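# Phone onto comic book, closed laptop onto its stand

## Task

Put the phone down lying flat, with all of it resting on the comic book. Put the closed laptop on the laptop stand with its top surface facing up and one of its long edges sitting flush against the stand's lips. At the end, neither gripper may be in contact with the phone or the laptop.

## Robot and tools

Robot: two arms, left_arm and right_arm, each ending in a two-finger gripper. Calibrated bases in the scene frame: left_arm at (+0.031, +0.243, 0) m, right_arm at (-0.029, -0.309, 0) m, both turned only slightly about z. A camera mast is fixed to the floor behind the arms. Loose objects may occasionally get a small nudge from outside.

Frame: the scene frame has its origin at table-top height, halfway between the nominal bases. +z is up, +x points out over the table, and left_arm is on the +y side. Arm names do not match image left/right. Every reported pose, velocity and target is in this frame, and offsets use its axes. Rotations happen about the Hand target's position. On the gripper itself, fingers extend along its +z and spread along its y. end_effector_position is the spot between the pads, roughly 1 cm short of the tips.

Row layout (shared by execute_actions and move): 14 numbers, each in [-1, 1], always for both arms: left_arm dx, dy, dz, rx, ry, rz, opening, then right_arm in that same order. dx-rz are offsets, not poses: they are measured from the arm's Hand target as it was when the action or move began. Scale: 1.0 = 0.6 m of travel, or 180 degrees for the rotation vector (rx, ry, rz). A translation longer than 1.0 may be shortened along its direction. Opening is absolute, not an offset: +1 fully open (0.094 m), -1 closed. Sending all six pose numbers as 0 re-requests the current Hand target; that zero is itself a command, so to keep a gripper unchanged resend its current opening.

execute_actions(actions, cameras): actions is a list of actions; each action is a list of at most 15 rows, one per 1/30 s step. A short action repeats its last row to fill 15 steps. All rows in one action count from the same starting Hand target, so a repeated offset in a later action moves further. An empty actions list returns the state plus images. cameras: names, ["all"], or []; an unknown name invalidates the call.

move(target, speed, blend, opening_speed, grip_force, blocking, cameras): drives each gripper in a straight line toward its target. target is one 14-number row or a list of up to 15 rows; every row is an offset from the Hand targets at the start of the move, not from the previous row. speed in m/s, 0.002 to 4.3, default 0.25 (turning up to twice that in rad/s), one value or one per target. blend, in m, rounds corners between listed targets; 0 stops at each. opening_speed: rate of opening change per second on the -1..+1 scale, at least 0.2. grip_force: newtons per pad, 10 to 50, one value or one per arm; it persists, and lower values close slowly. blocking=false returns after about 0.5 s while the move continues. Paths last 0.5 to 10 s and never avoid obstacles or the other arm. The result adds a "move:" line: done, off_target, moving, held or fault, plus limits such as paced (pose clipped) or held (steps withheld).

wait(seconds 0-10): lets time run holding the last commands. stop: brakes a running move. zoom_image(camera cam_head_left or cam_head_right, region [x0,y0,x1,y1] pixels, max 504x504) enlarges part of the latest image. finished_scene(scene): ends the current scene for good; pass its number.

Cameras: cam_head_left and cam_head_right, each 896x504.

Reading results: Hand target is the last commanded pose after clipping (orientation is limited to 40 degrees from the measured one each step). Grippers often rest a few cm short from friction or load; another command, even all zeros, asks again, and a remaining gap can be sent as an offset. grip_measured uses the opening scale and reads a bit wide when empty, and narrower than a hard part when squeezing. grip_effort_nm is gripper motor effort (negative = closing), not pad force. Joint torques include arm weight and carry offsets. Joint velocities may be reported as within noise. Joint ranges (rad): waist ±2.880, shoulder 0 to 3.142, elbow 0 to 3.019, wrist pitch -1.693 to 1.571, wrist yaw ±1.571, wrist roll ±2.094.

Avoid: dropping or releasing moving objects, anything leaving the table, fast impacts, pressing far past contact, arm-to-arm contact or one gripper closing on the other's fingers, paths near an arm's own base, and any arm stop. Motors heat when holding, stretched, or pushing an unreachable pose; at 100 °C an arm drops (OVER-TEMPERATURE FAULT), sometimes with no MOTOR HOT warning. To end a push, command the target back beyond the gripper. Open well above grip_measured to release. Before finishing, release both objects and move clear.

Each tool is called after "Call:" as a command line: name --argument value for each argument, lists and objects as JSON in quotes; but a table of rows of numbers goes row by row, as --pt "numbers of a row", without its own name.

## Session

Call:
execute_actions --actions '[]'

Scene clock: 0.00 s.
left_arm: end_effector_position=(+0.5763, +0.0326, +0.2204) grip_measured=+1.000 grip_effort_nm=n/a end_effector_quat_wxyz=(+0.373, -0.189, +0.872, +0.255) | right_arm: end_effector_position=(+0.2774, -0.6662, +0.2410) grip_measured=+1.000 grip_effort_nm=n/a end_effector_quat_wxyz=(+0.133, +0.606, +0.784, +0.005)
Joint positions: left_arm=[-0.635 1.765 1.519 -1.122 -0.923 -0.933 0.094] | right_arm=[-0.891 1.406 1.314 -1.221 -0.069 0.44 0.094]
Joint velocities: within noise
Joint torques (N m): no reading
Motor temperatures (°C): left_arm=[22 27 40 24 27 23 28] | right_arm=[26 32 40 25 24 23 25]
Heat: left arm: hottest elbow 40 °C; right arm: hottest elbow 40 °C.
Hand target: left_arm +0.5824, +0.0285, +0.2385; +0.386, -0.198, +0.868, +0.242 | right_arm +0.2821, -0.6719, +0.2485; +0.142, +0.605, +0.783, +0.003
Tool commands: left_gripper/opening=+1.0 right_gripper/opening=+1.0

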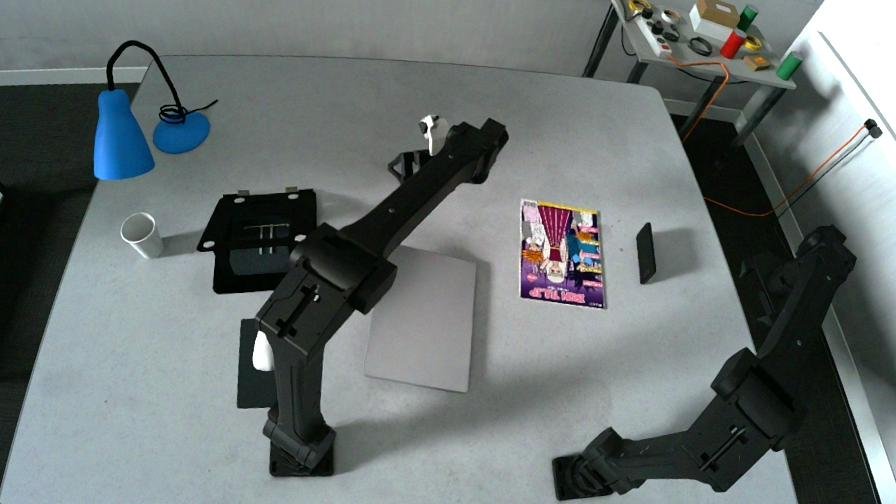

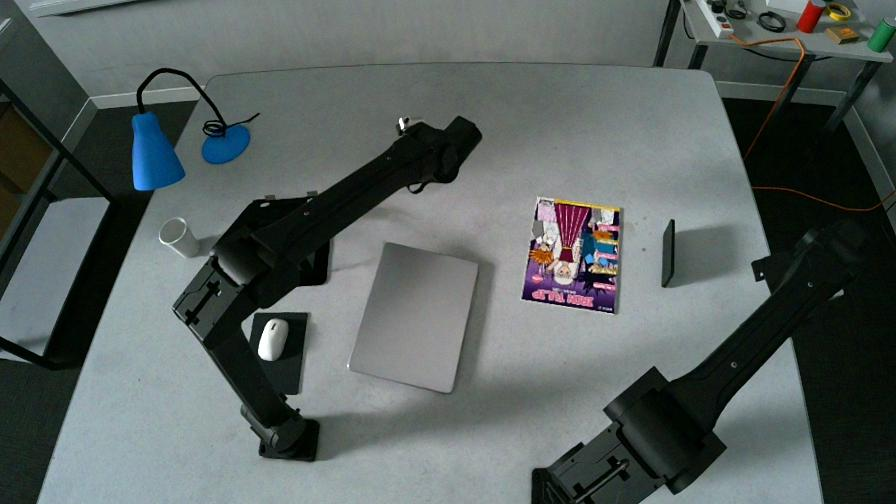

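Call:
zoom_image --camera "cam_head_right" --region '[320, 220, 520, 410]'

Call:
zoom_image --camera "cam_head_left" --region '[500, 180, 720, 320]'

Call:
zoom_image --camera "cam_head_right" --region '[500, 180, 760, 330]'

Scaled by 2.520.

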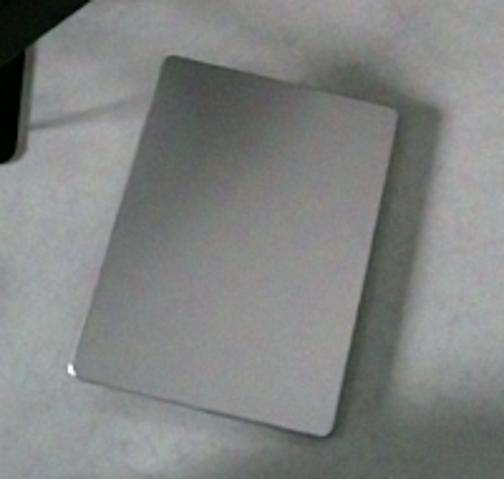

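Scaled by 2.291.

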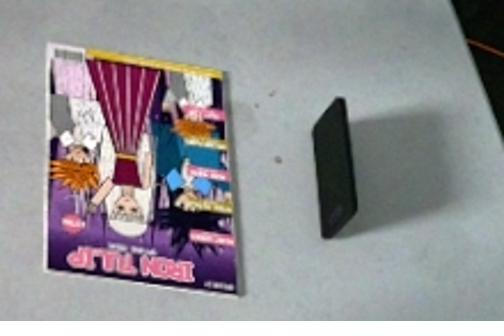

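Scaled by 1.938.

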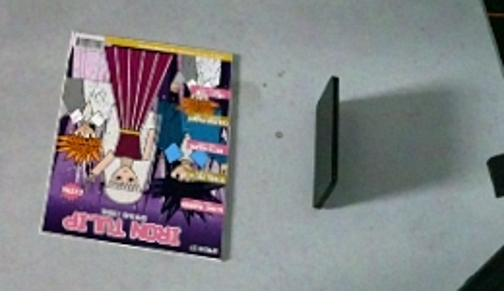

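Call:
zoom_image --camera "cam_head_left" --region '[350, 230, 510, 400]'

Call:
zoom_image --camera "cam_head_right" --region '[400, 230, 510, 320]'

Call:
zoom_image --camera "cam_head_right" --region '[330, 320, 480, 410]'

Call:
zoom_image --camera "cam_head_left" --region '[180, 170, 360, 310]'

Scaled by 2.965.

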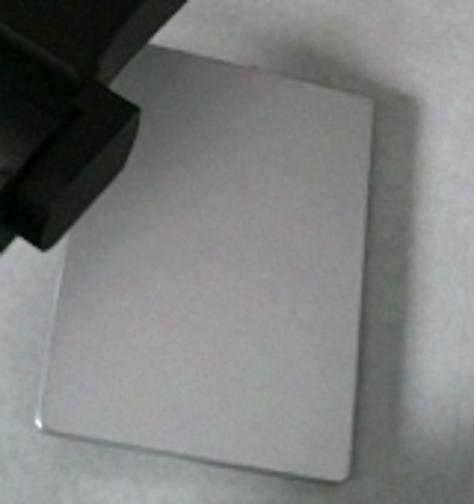

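Scaled by 4.582.

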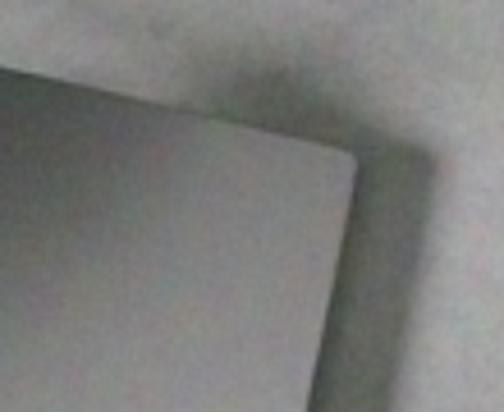

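Scaled by 3.360.

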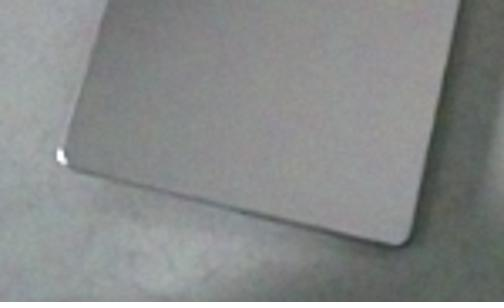

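Scaled by 2.800.

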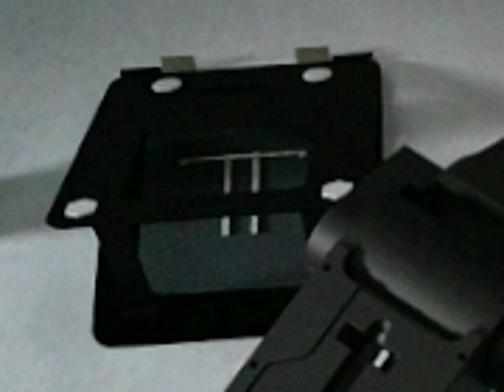

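Call:
move --target '[-0.637, 0.7025, 0.1, -0.26, 0.157, 0.143, 1, 0.288, 0.278, -0.0475, 0.0016, 0.0968, 0.3919, 0.2]' --speed 0.3 --cameras '["cam_head_left", "cam_head_right"]'

Scene clock: 76.63 s.
left_arm: end_effector_position=(+0.1941, +0.4373, +0.2722) grip_measured=+1.000 grip_effort_nm=0.02 end_effector_quat_wxyz=(-0.007, -0.449, +0.893, -0.001) | right_arm: end_effector_position=(+0.4374, -0.5010, +0.2126) grip_measured=+0.201 grip_effort_nm=-0.08 end_effector_quat_wxyz=(-0.008, +0.045, +0.999, +0.003)
Joint positions: left_arm=[0.843 1.007 1.094 -1.671 -0.003 -0.06 0.094] | right_arm=[-0.395 1.674 1.57 -1.483 -0.001 -0.299 0.056]
Joint torques (N m): left_arm=[-0.32 -5.6 16.46 -0.01 0.08 0.18] | right_arm=[0.97 -16.38 13 -0.24 0.07 0.06]
Motor temperatures (°C): left_arm=[22 31 45 24 27 23 28] | right_arm=[26 34 48 25 24 23 25]
Heat: left arm: hottest elbow 45 °C; right arm: hottest elbow 48 °C.
Hand target: left_arm +0.2002, +0.4499, +0.2985; +0.001, -0.451, +0.893, +0.000 | right_arm +0.4548, -0.5052, +0.2200; +0.000, +0.038, +0.999, +0.000
Off the commanded pose: left_arm 0.030 m, 1 deg | right_arm 0.019 m, 1 deg.
joint sent to its limit (left arm) — joint 4 (wrist pitch), lower limit. The joint targets still meet the commanded pose.
move: off_target (left_arm, right_arm)

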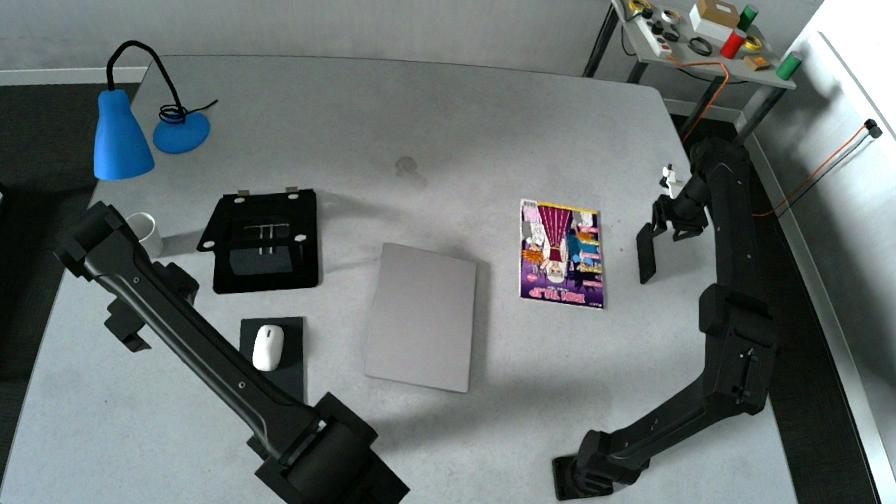

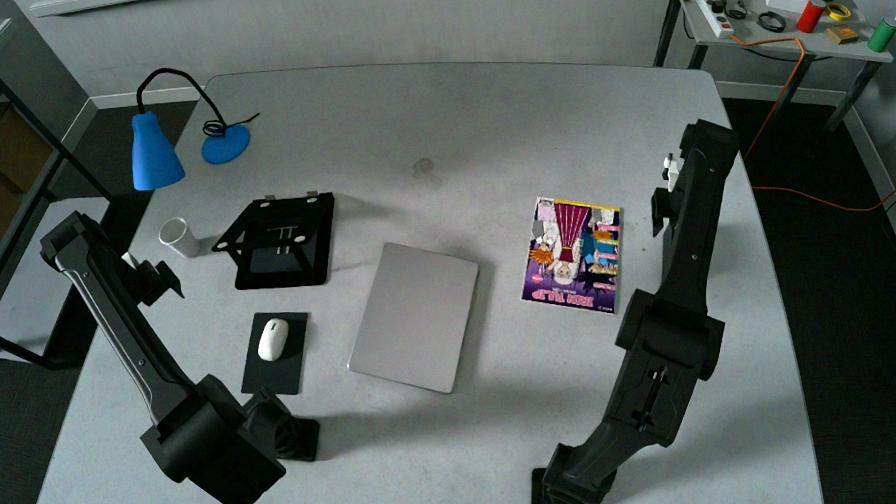

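Call:
zoom_image --camera "cam_head_left" --region '[350, 230, 510, 400]'

Call:
zoom_image --camera "cam_head_right" --region '[340, 225, 500, 395]'

Call:
zoom_image --camera "cam_head_left" --region '[620, 140, 740, 300]'

Scaled by 2.965.

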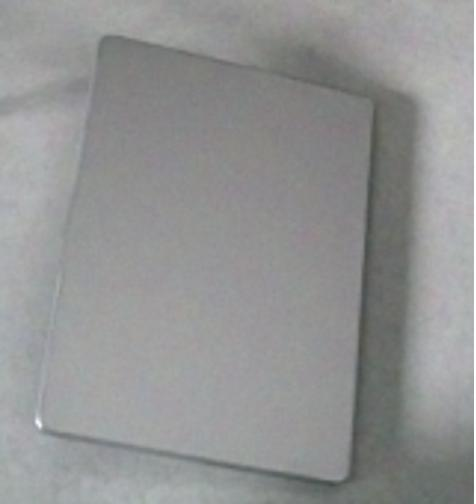

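Scaled by 2.965.

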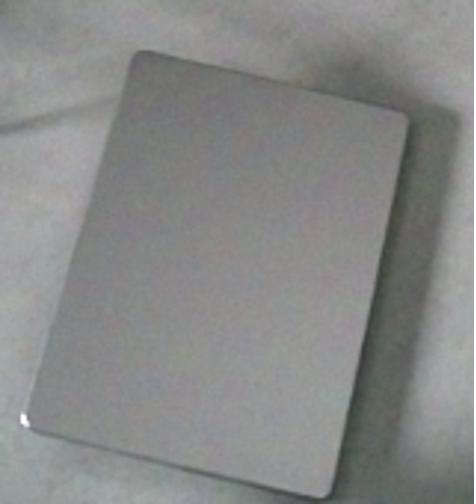

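Scaled by 3.150.

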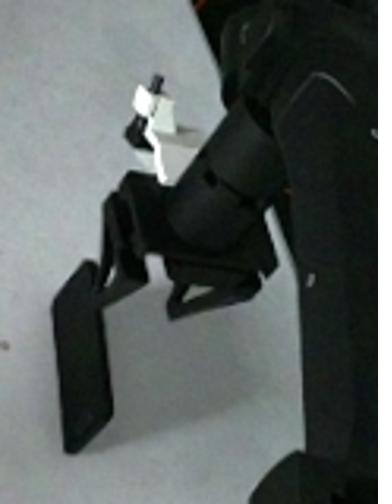

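Call:
zoom_image --camera "cam_head_right" --region '[335, 330, 405, 390]'

Call:
zoom_image --camera "cam_head_left" --region '[345, 230, 425, 390]'

Call:
zoom_image --camera "cam_head_left" --region '[180, 170, 360, 310]'

Scaled by 7.200.

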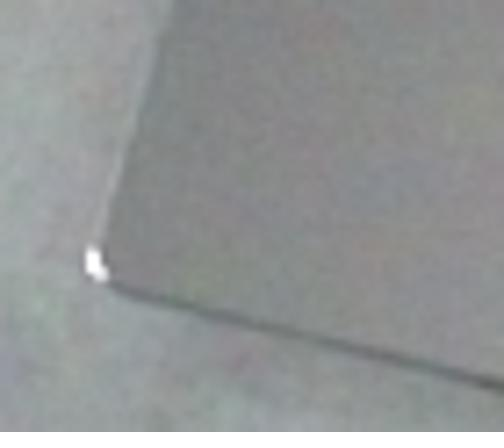

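Scaled by 3.150.

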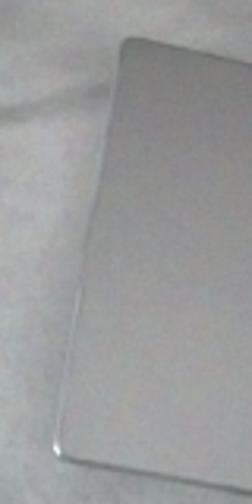

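Scaled by 2.800.

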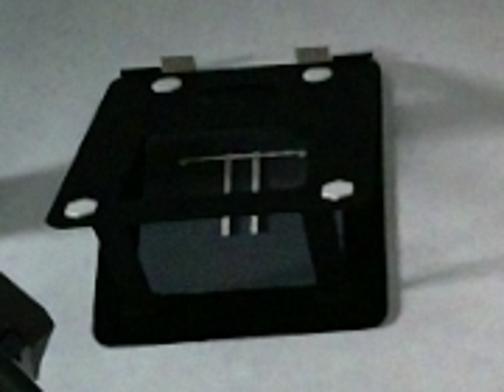

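Call:
move --target '[0.1858, -0.4748, -0.3475, -0.3743, -0.2240, -0.2402, 0.0, 0.082, -0.0663, -0.033, 0, 0, -0.009, 0.0]' --speed 0.22 --cameras '["cam_head_left", "cam_head_right"]'

Scene clock: 328.33 s.
left_arm: end_effector_position=(+0.3062, +0.1670, +0.0896) grip_measured=+0.002 grip_effort_nm=-0.08 end_effector_quat_wxyz=(+0.044, -0.026, +0.787, -0.615) | right_arm: end_effector_position=(+0.4911, -0.5312, +0.1972) grip_measured=+0.001 grip_effort_nm=-0.08 end_effector_quat_wxyz=(-0.005, +0.050, +0.999, +0.003)
Joint positions: left_arm=[0.317 1.64 0.65 -1.35 1.232 0.836 0.047] | right_arm=[-0.408 1.839 1.754 -1.498 -0.001 -0.303 0.047]
Joint torques (N m): left_arm=[-2.43 -9.29 5.98 -0.72 0.49 0.16] | right_arm=[-0.38 -19.02 13.07 -0.24 0.08 0.08]
Motor temperatures (°C): left_arm=[22 27 55 23 26 23 27] | right_arm=[26 37 62 25 24 23 25]
Heat: left arm: hottest elbow 55 °C; right arm: hottest elbow 62 °C.
Hand target: left_arm +0.3116, +0.1651, +0.0900; +0.045, -0.017, +0.786, -0.616 | right_arm +0.5040, -0.5449, +0.2001; +0.000, +0.052, +0.999, +0.000
Off the commanded pose: left_arm 0.006 m, 1 deg | right_arm 0.019 m, 1 deg.
move: off_target (right_arm)

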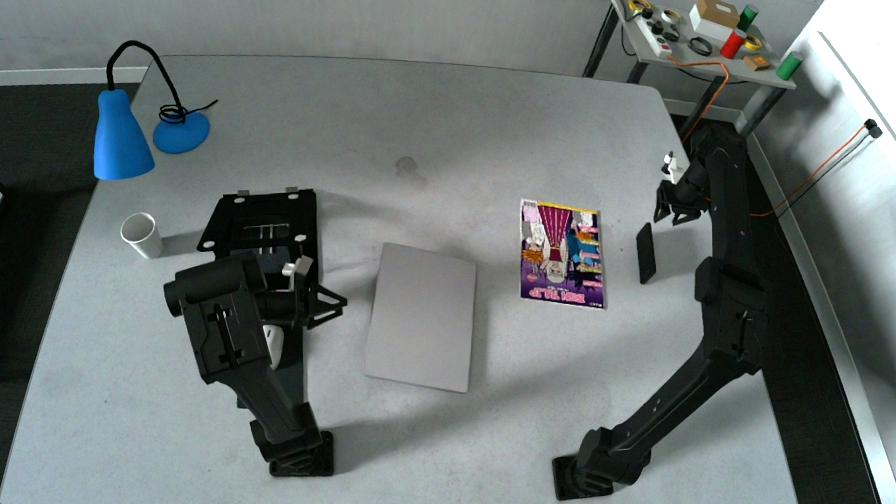

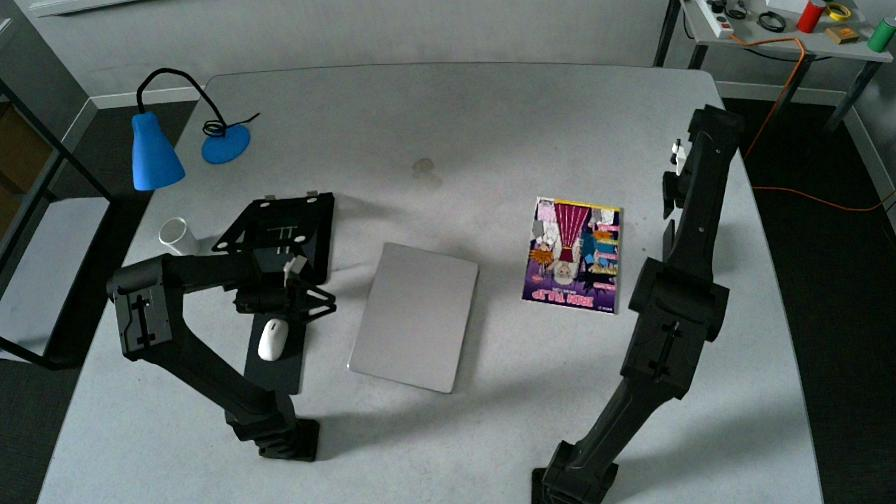

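Call:
zoom_image --camera "cam_head_left" --region '[260, 220, 420, 380]'

Call:
zoom_image --camera "cam_head_left" --region '[610, 140, 730, 300]'

Call:
zoom_image --camera "cam_head_right" --region '[260, 220, 420, 380]'

Call:
zoom_image --camera "cam_head_right" --region '[620, 100, 760, 300]'

Scaled by 3.150.

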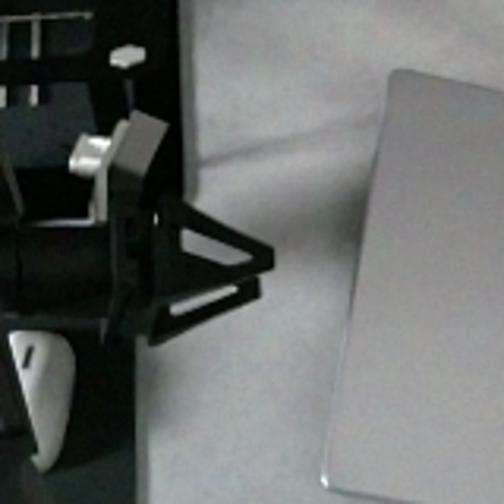

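Scaled by 3.150.

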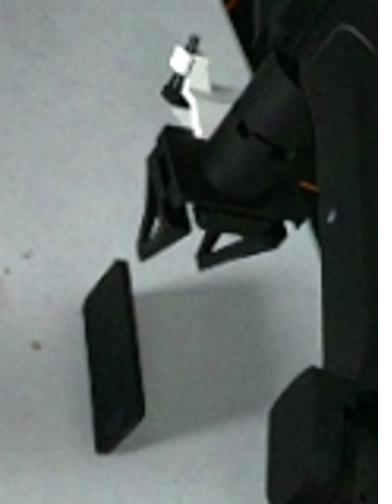

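Scaled by 3.150.

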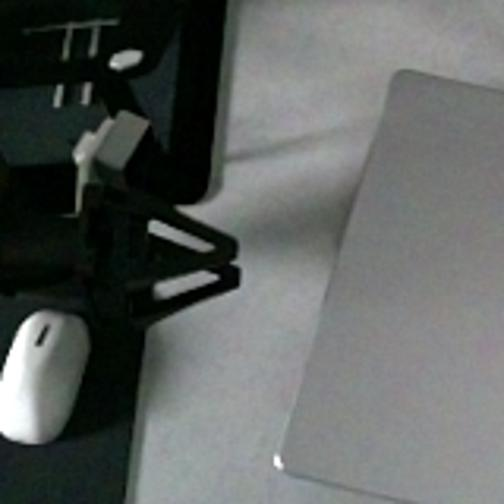

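Scaled by 2.520.

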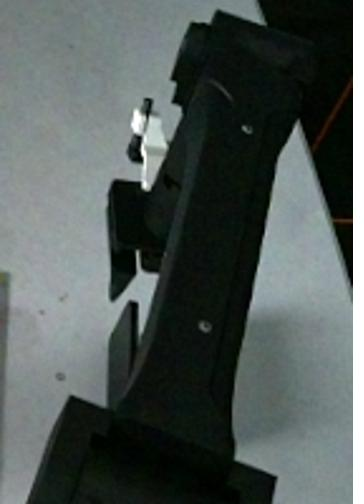

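Call:
move --pt "0.0097 -0.029 -0.0333 0 0 0 0.2 0.0067 -0.0285 -0.07 0 0 0 0.5" --pt "0.0173 -0.115 -0.0567 0 0 0 0.2 0.0067 -0.0285 -0.1468 0 0 0 0.5" --speed 0.1 --blend 0.01 --cameras '["cam_head_left", "cam_head_right"]'

Call:
zoom_image --camera "cam_head_left" --region '[280, 230, 430, 380]'

Call:
zoom_image --camera "cam_head_left" --region '[610, 160, 730, 300]'

Scene clock: 361.70 s.
left_arm: end_effector_position=(+0.3250, +0.1005, +0.0524) grip_measured=+0.198 grip_effort_nm=0.13 end_effector_quat_wxyz=(+0.042, -0.025, +0.785, -0.617) | right_arm: end_effector_position=(+0.5113, -0.5565, +0.1354) grip_measured=+0.499 grip_effort_nm=0.07 end_effector_quat_wxyz=(+0.016, +0.051, +0.999, -0.006)
Joint positions: left_arm=[0.067 1.604 0.509 -0.457 1.334 0.017 0.056] | right_arm=[-0.434 1.912 1.698 -1.323 -0.001 -0.327 0.07]
Joint torques (N m): left_arm=[-2.08 -11.69 4.01 0.75 0.5 0.01] | right_arm=[-0.26 -20.89 7.75 0.57 0.06 0.08]
Motor temperatures (°C): left_arm=[22 27 47 23 27 23 27] | right_arm=[26 39 63 25 24 23 25]
Heat: left arm: hottest elbow 47 °C; right arm: hottest elbow 63 °C.
Hand target: left_arm +0.3219, +0.0961, +0.0559; +0.044, -0.017, +0.786, -0.616 | right_arm +0.5081, -0.5621, +0.1122; +0.000, +0.052, +0.999, +0.000
Off the commanded pose: left_arm 0.006 m, 1 deg | right_arm 0.024 m, 2 deg.
move: off_target (right_arm)

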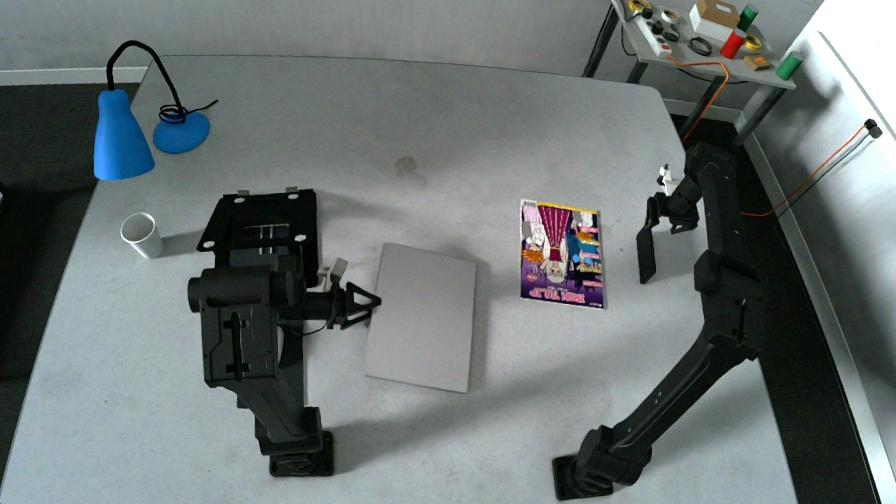

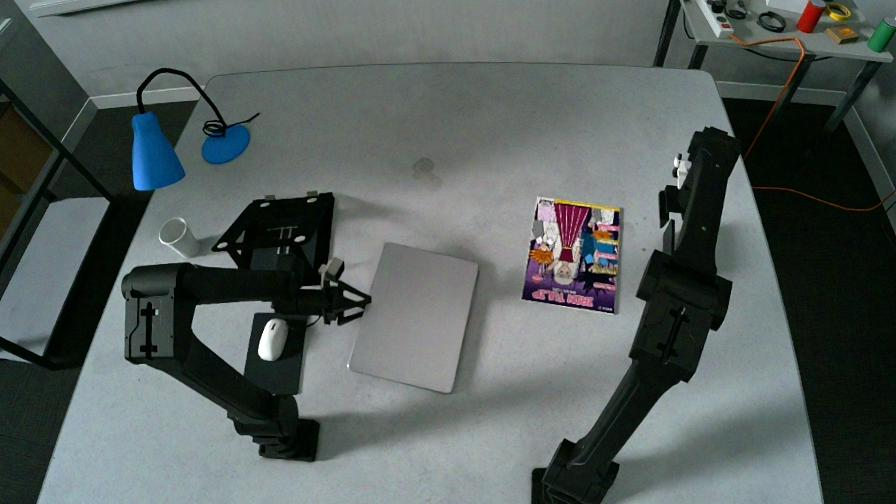

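Scaled by 3.360.

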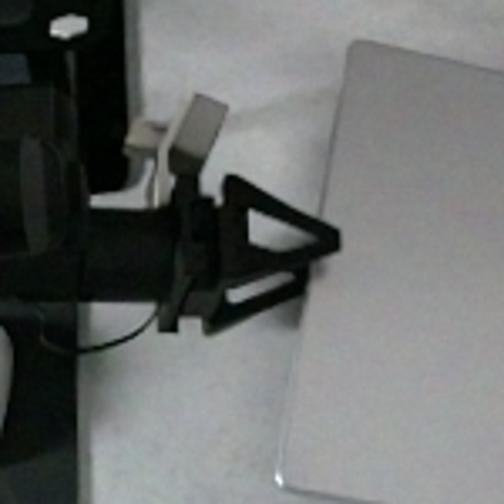

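Scaled by 3.600.

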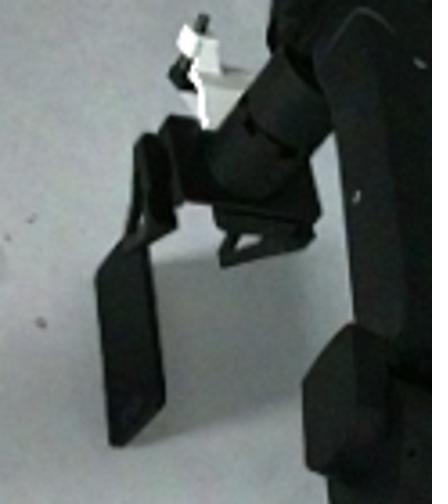

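Call:
move --pt "0 -0.0083 0 0 0 0 0.2 -0.0185 0 -0.1153 0 0 0 0.5" --pt "0 -0.0083 0 0 0 0 -0.8 -0.0185 0 -0.1153 0 0 0 0.5" --speed 0.1 --opening_speed 0.5 --grip_force '[50, 30]' --cameras '["cam_head_left", "cam_head_right"]'

Call:
zoom_image --camera "cam_head_left" --region '[280, 230, 430, 380]'

Call:
zoom_image --camera "cam_head_left" --region '[610, 160, 730, 300]'

Scene clock: 379.77 s.
left_arm: end_effector_position=(+0.3243, +0.0965, +0.0473) grip_measured=-0.644 grip_effort_nm=-0.99 end_effector_quat_wxyz=(+0.044, -0.025, +0.793, -0.606) | right_arm: end_effector_position=(+0.5030, -0.5565, +0.0650) grip_measured=+0.499 grip_effort_nm=0.07 end_effector_quat_wxyz=(+0.015, +0.050, +0.999, -0.005)
Joint positions: left_arm=[0.048 1.593 0.488 -0.366 1.306 -0.062 0.017] | right_arm=[-0.44 1.95 1.563 -1.152 -0.001 -0.335 0.07]
Joint torques (N m): left_arm=[-2.78 -11.69 4.27 0.62 1.44 -0.02] | right_arm=[-0.32 -20.37 7.35 0.58 0.06 0.08]
Motor temperatures (°C): left_arm=[22 28 45 23 27 23 27] | right_arm=[26 39 58 25 24 23 25]
Heat: left arm: hottest elbow 45 °C; right arm: hottest elbow 58 °C.
Hand target: left_arm +0.3219, +0.0911, +0.0559; +0.044, -0.017, +0.786, -0.616 | right_arm +0.4969, -0.5620, +0.0429; +0.000, +0.052, +0.999, +0.000
Off the commanded pose: left_arm 0.010 m, 2 deg | right_arm 0.023 m, 2 deg.
grip_force (N): 50, 30
move: off_target (right_arm)

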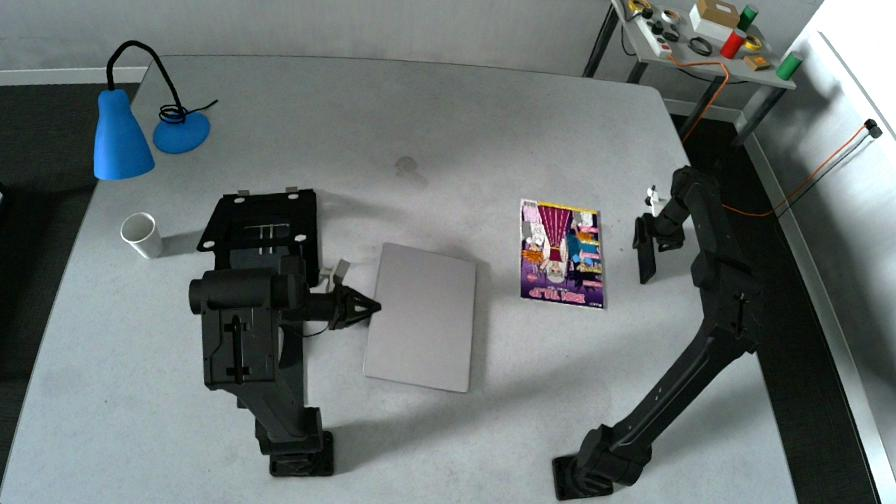

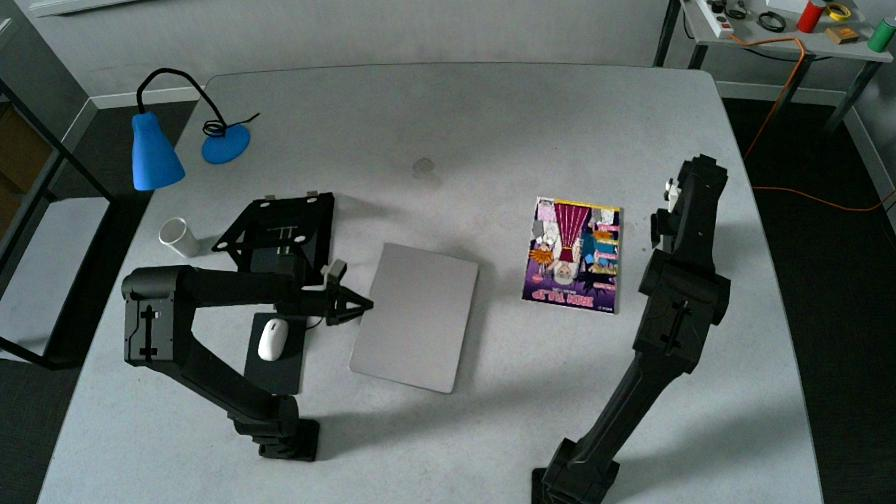

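Scaled by 3.360.

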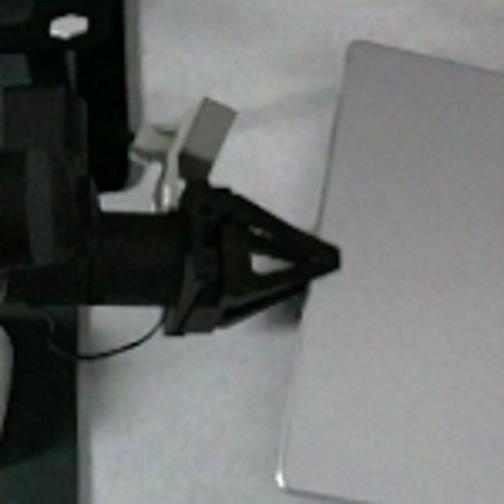

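Scaled by 3.600.

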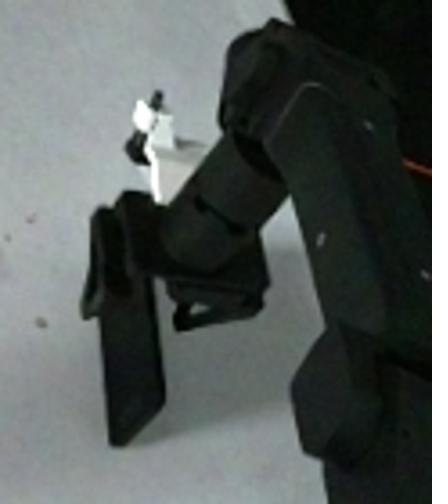

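Call:
move --target '[-0.0065, -0.0541, 0.1555, 0.1103, -0.0132, 0, -0.8, 0, 0, 0, 0, 0, 0, -0.92]' --speed 0.08 --cameras '["cam_head_left", "cam_head_right"]'

Call:
zoom_image --camera "cam_head_right" --region '[270, 200, 520, 410]'

Call:
zoom_image --camera "cam_head_left" --region '[610, 160, 730, 300]'

Scene clock: 398.30 s.
left_arm: end_effector_position=(+0.2971, +0.0688, +0.1132) grip_measured=-0.645 grip_effort_nm=-1.01 end_effector_quat_wxyz=(+0.041, -0.012, +0.886, -0.462) | right_arm: end_effector_position=(+0.5028, -0.5576, +0.0650) grip_measured=-0.830 grip_effort_nm=-0.63 end_effector_quat_wxyz=(+0.015, +0.050, +0.999, -0.006)
Joint positions: left_arm=[-0.152 1.119 0.511 -0.652 0.929 -0.309 0.017] | right_arm=[-0.441 1.95 1.563 -1.151 0.001 -0.335 0.008]
Joint torques (N m): left_arm=[-3.02 -8.59 15.53 -0.02 0.85 -0.15] | right_arm=[-0.21 -20.42 7.36 0.54 0 0.1]
Motor temperatures (°C): left_arm=[22 28 44 23 29 23 28] | right_arm=[26 39 55 25 24 23 25]
Heat: left arm: hottest elbow 44 °C; right arm: hottest elbow 55 °C.
Hand target: left_arm +0.3182, +0.0587, +0.1492; +0.063, +0.004, +0.880, -0.471 | right_arm +0.4969, -0.5620, +0.0429; +0.000, +0.052, +0.999, +0.000
Off the commanded pose: left_arm 0.043 m, 3 deg | right_arm 0.023 m, 2 deg.
grip_force (N): 50, 30
move: off_target (left_arm, right_arm)

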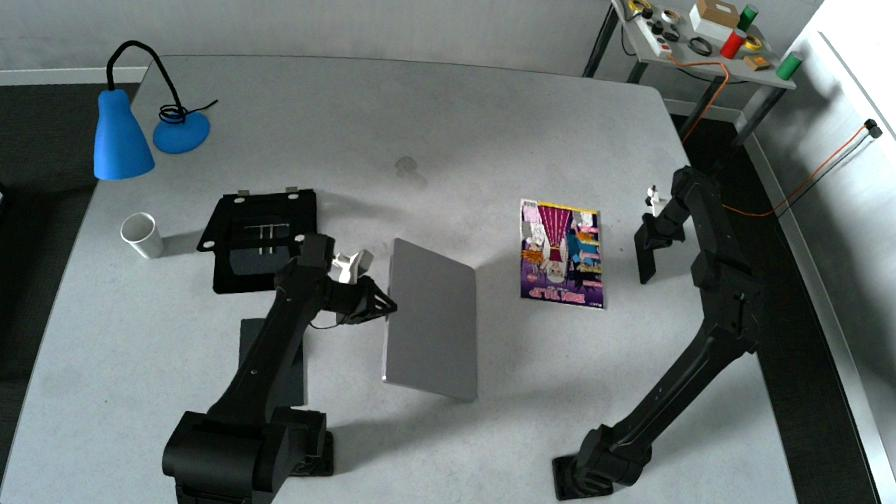

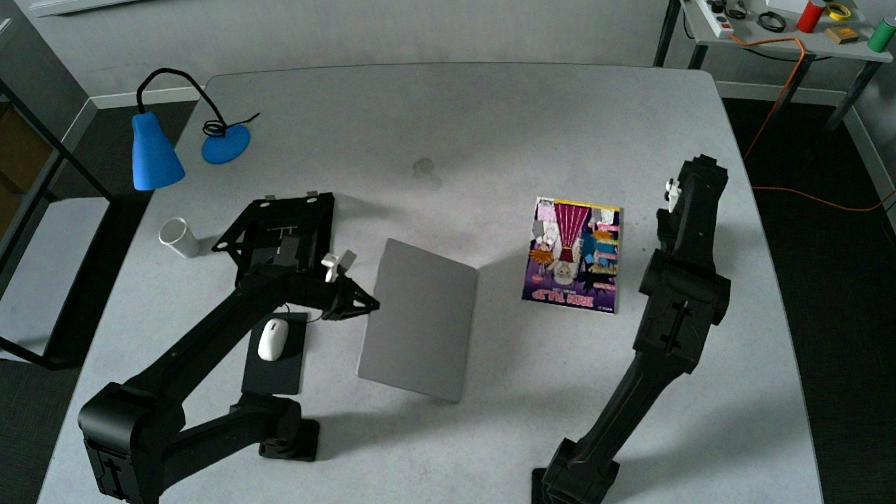

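Scaled by 2.016.

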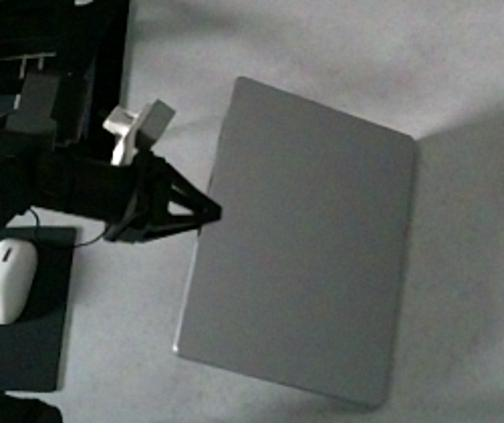

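Scaled by 3.600.

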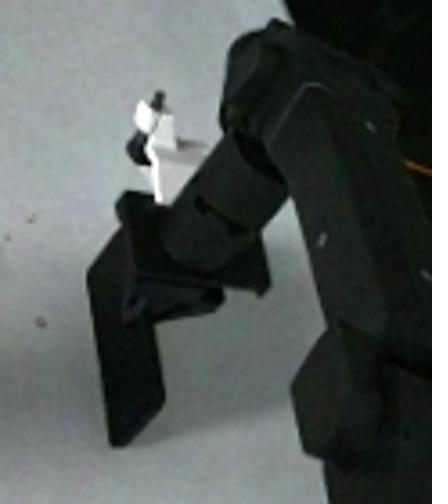

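Call:
move --pt "-0.0048 -0.04 0.044 0.0552 -0.0066 0 -0.8 0 0 0.245 0 0 0 -0.92" --pt "-0.0104 -0.0869 0.0803 0.1103 -0.0132 0 -0.8 0.0768 0.4033 0.245 0 0 0 -0.92" --speed 0.12 --blend 0.02 --cameras '["cam_head_left", "cam_head_right"]'

Call:
zoom_image --camera "cam_head_left" --region '[470, 130, 690, 330]'

Call:
zoom_image --camera "cam_head_right" --region '[500, 100, 720, 330]'

Call:
zoom_image --camera "cam_head_right" --region '[300, 200, 520, 420]'

Scene clock: 419.87 s.
left_arm: end_effector_position=(+0.2947, +0.0222, +0.1658) grip_measured=-0.645 grip_effort_nm=-1.01 end_effector_quat_wxyz=(+0.057, +0.009, +0.951, -0.303) | right_arm: end_effector_position=(+0.5319, -0.3217, +0.1689) grip_measured=-0.831 grip_effort_nm=-0.67 end_effector_quat_wxyz=(-0.021, +0.050, +0.999, +0.000)
Joint positions: left_arm=[-0.481 1.015 0.714 -0.866 0.495 -0.536 0.017] | right_arm=[-0.027 1.856 1.703 -1.459 -0.002 0.078 0.008]
Joint torques (N m): left_arm=[-2.78 -6.48 17.8 0.54 -0.05 0.03] | right_arm=[0.79 -22.77 11.88 -0.31 0.1 0.23]
Heat: left arm: hottest elbow 48 °C; right arm: hottest elbow 53 °C.
Hand target: left_arm +0.3118, +0.0065, +0.1974; +0.079, +0.025, +0.946, -0.312 | right_arm +0.5430, -0.3201, +0.1899; +0.000, +0.052, +0.999, +0.000
Off the commanded pose: left_arm 0.039 m, 3 deg | right_arm 0.024 m, 2 deg.
grip_force (N): 50, 30
move: off_target (left_arm, right_arm)

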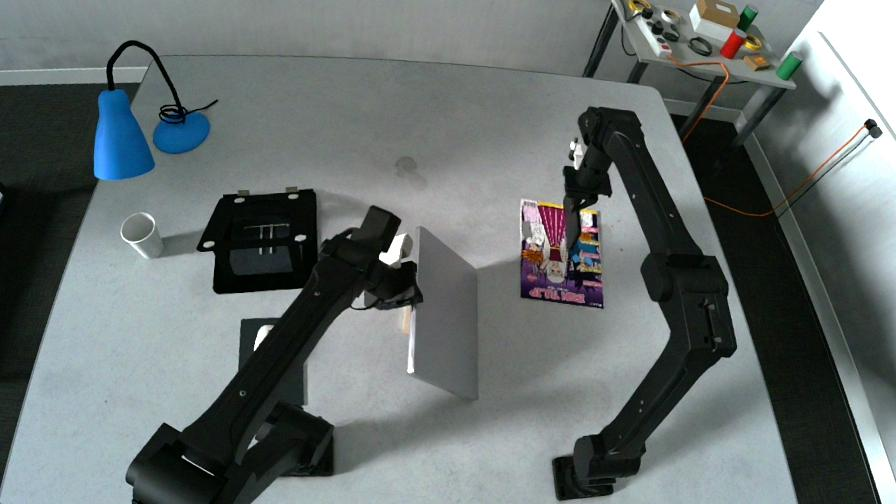

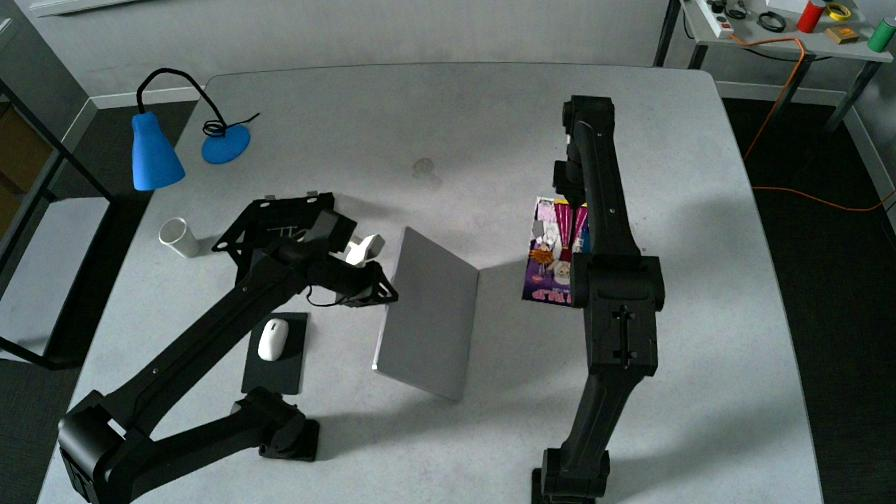

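Scaled by 2.291.

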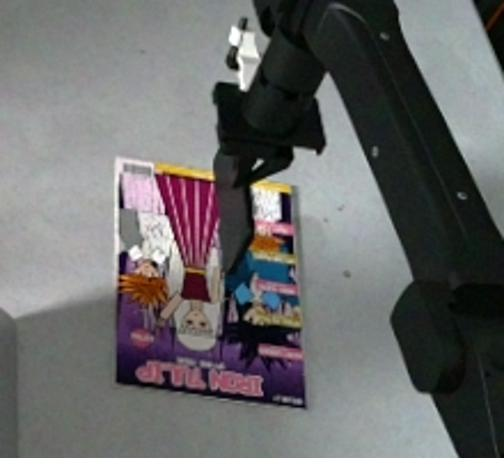

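Scaled by 2.191.

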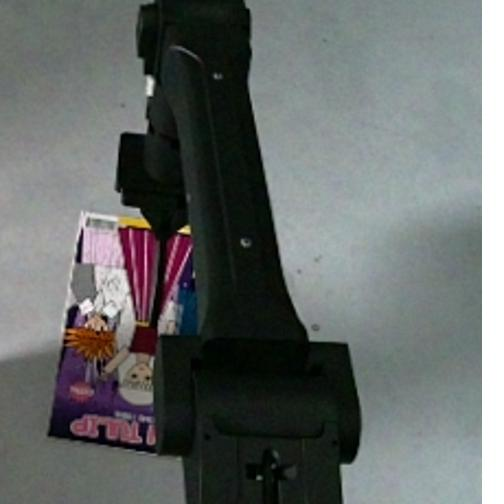

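Scaled by 2.291.

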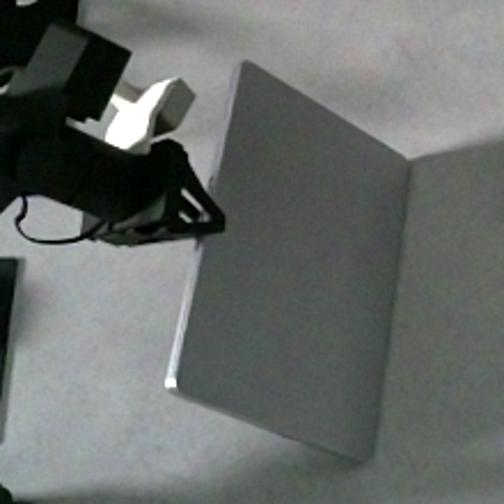

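Call:
move --pt "-0.0063 -0.0525 0.0277 0.0552 -0.0066 0 -0.8 -0.02 0.0552 -0.1498 0 0 0 -0.92" --pt "-0.013 -0.1088 0.0457 0.1103 -0.0132 0 -0.8 -0.0267 -0.0098 -0.2032 0.1655 -0.0198 0 -0.92" --pt "-0.0215 -0.1793 0.0373 0.1766 -0.0212 0 -0.8 -0.0312 -0.0515 -0.2415 0.331 -0.0397 0 -0.92" --speed 0.12 --blend 0.01 --cameras '["cam_head_left", "cam_head_right"]'

Call:
zoom_image --camera "cam_head_left" --region '[470, 130, 690, 330]'

Call:
zoom_image --camera "cam_head_right" --region '[500, 130, 720, 330]'

Call:
zoom_image --camera "cam_head_right" --region '[300, 190, 520, 410]'

Scene clock: 455.43 s.
left_arm: end_effector_position=(+0.2865, -0.0862, +0.2134) grip_measured=-0.646 grip_effort_nm=-1.00 end_effector_quat_wxyz=(+0.091, +0.039, +0.994, -0.043) | right_arm: end_effector_position=(+0.5099, -0.3405, +0.0459) grip_measured=-0.831 grip_effort_nm=-0.67 end_effector_quat_wxyz=(+0.027, +0.044, +0.866, +0.498)
Joint positions: left_arm=[-0.975 1.322 1.171 -1.239 -0.091 -0.861 0.017] | right_arm=[-0.337 2.093 1.471 -1.317 -1.001 -0.432 0.008]
Joint torques (N m): left_arm=[-1.73 -8.53 15.32 0.44 -0.66 0.35] | right_arm=[-0.26 -20.54 10.25 -0.95 -0.65 0.06]
Motor temperatures (°C): left_arm=[22 27 52 23 27 23 28] | right_arm=[26 40 56 25 24 23 25]
Heat: left arm: hottest elbow 52 °C; right arm: hottest elbow 56 °C.
Hand target: left_arm +0.2989, -0.1011, +0.2200; +0.101, +0.056, +0.993, -0.041 | right_arm +0.5243, -0.3509, +0.0450; +0.033, +0.045, +0.865, +0.499
Off the commanded pose: left_arm 0.020 m, 2 deg | right_arm 0.018 m, 1 deg.
grip_force (N): 50, 30
move: off_target (left_arm, right_arm)

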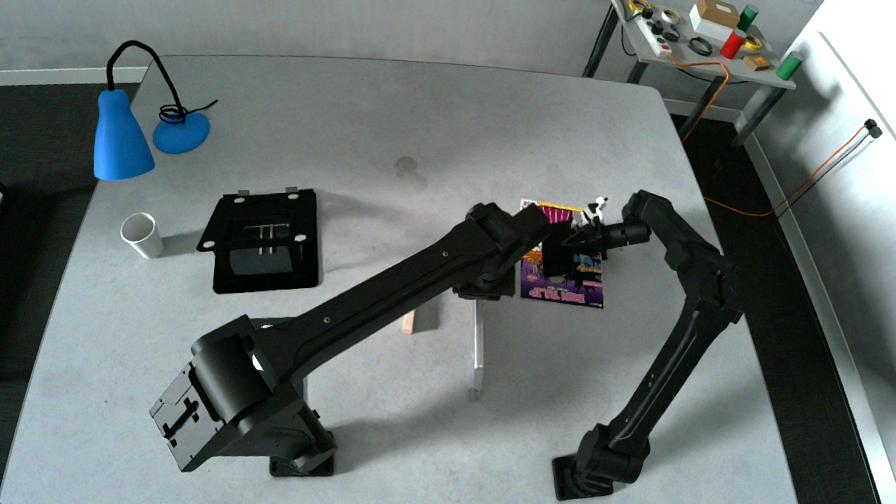

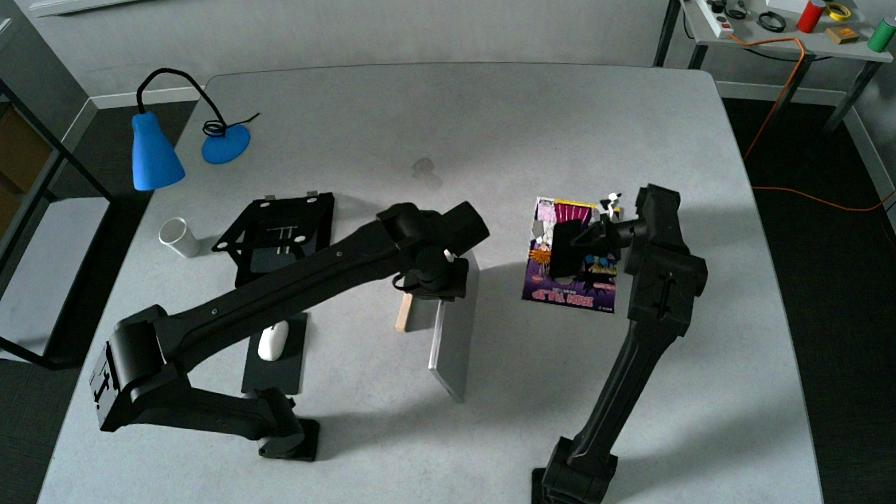

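Scaled by 2.291.

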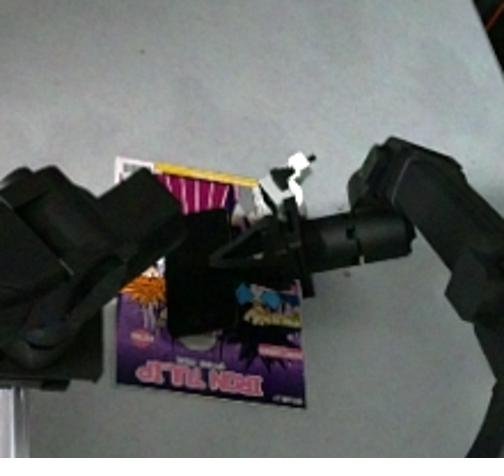

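Scaled by 2.291.

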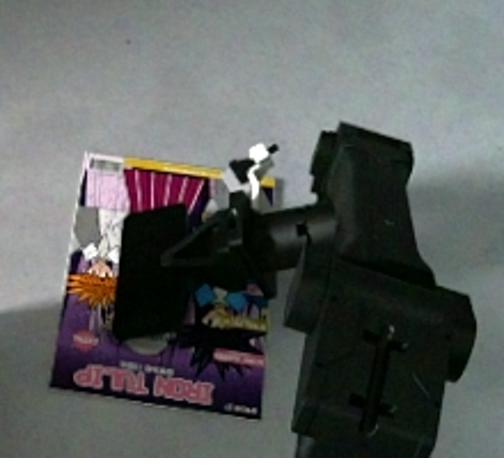

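Scaled by 2.291.

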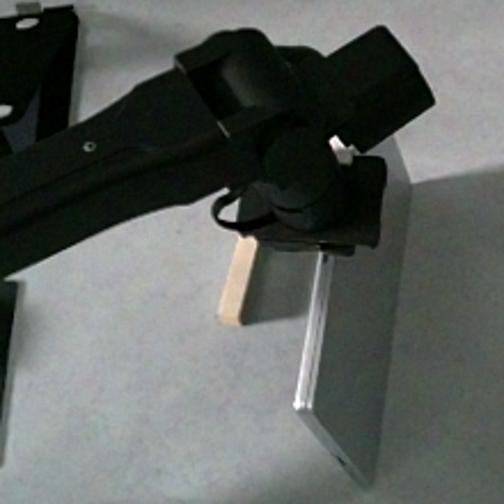

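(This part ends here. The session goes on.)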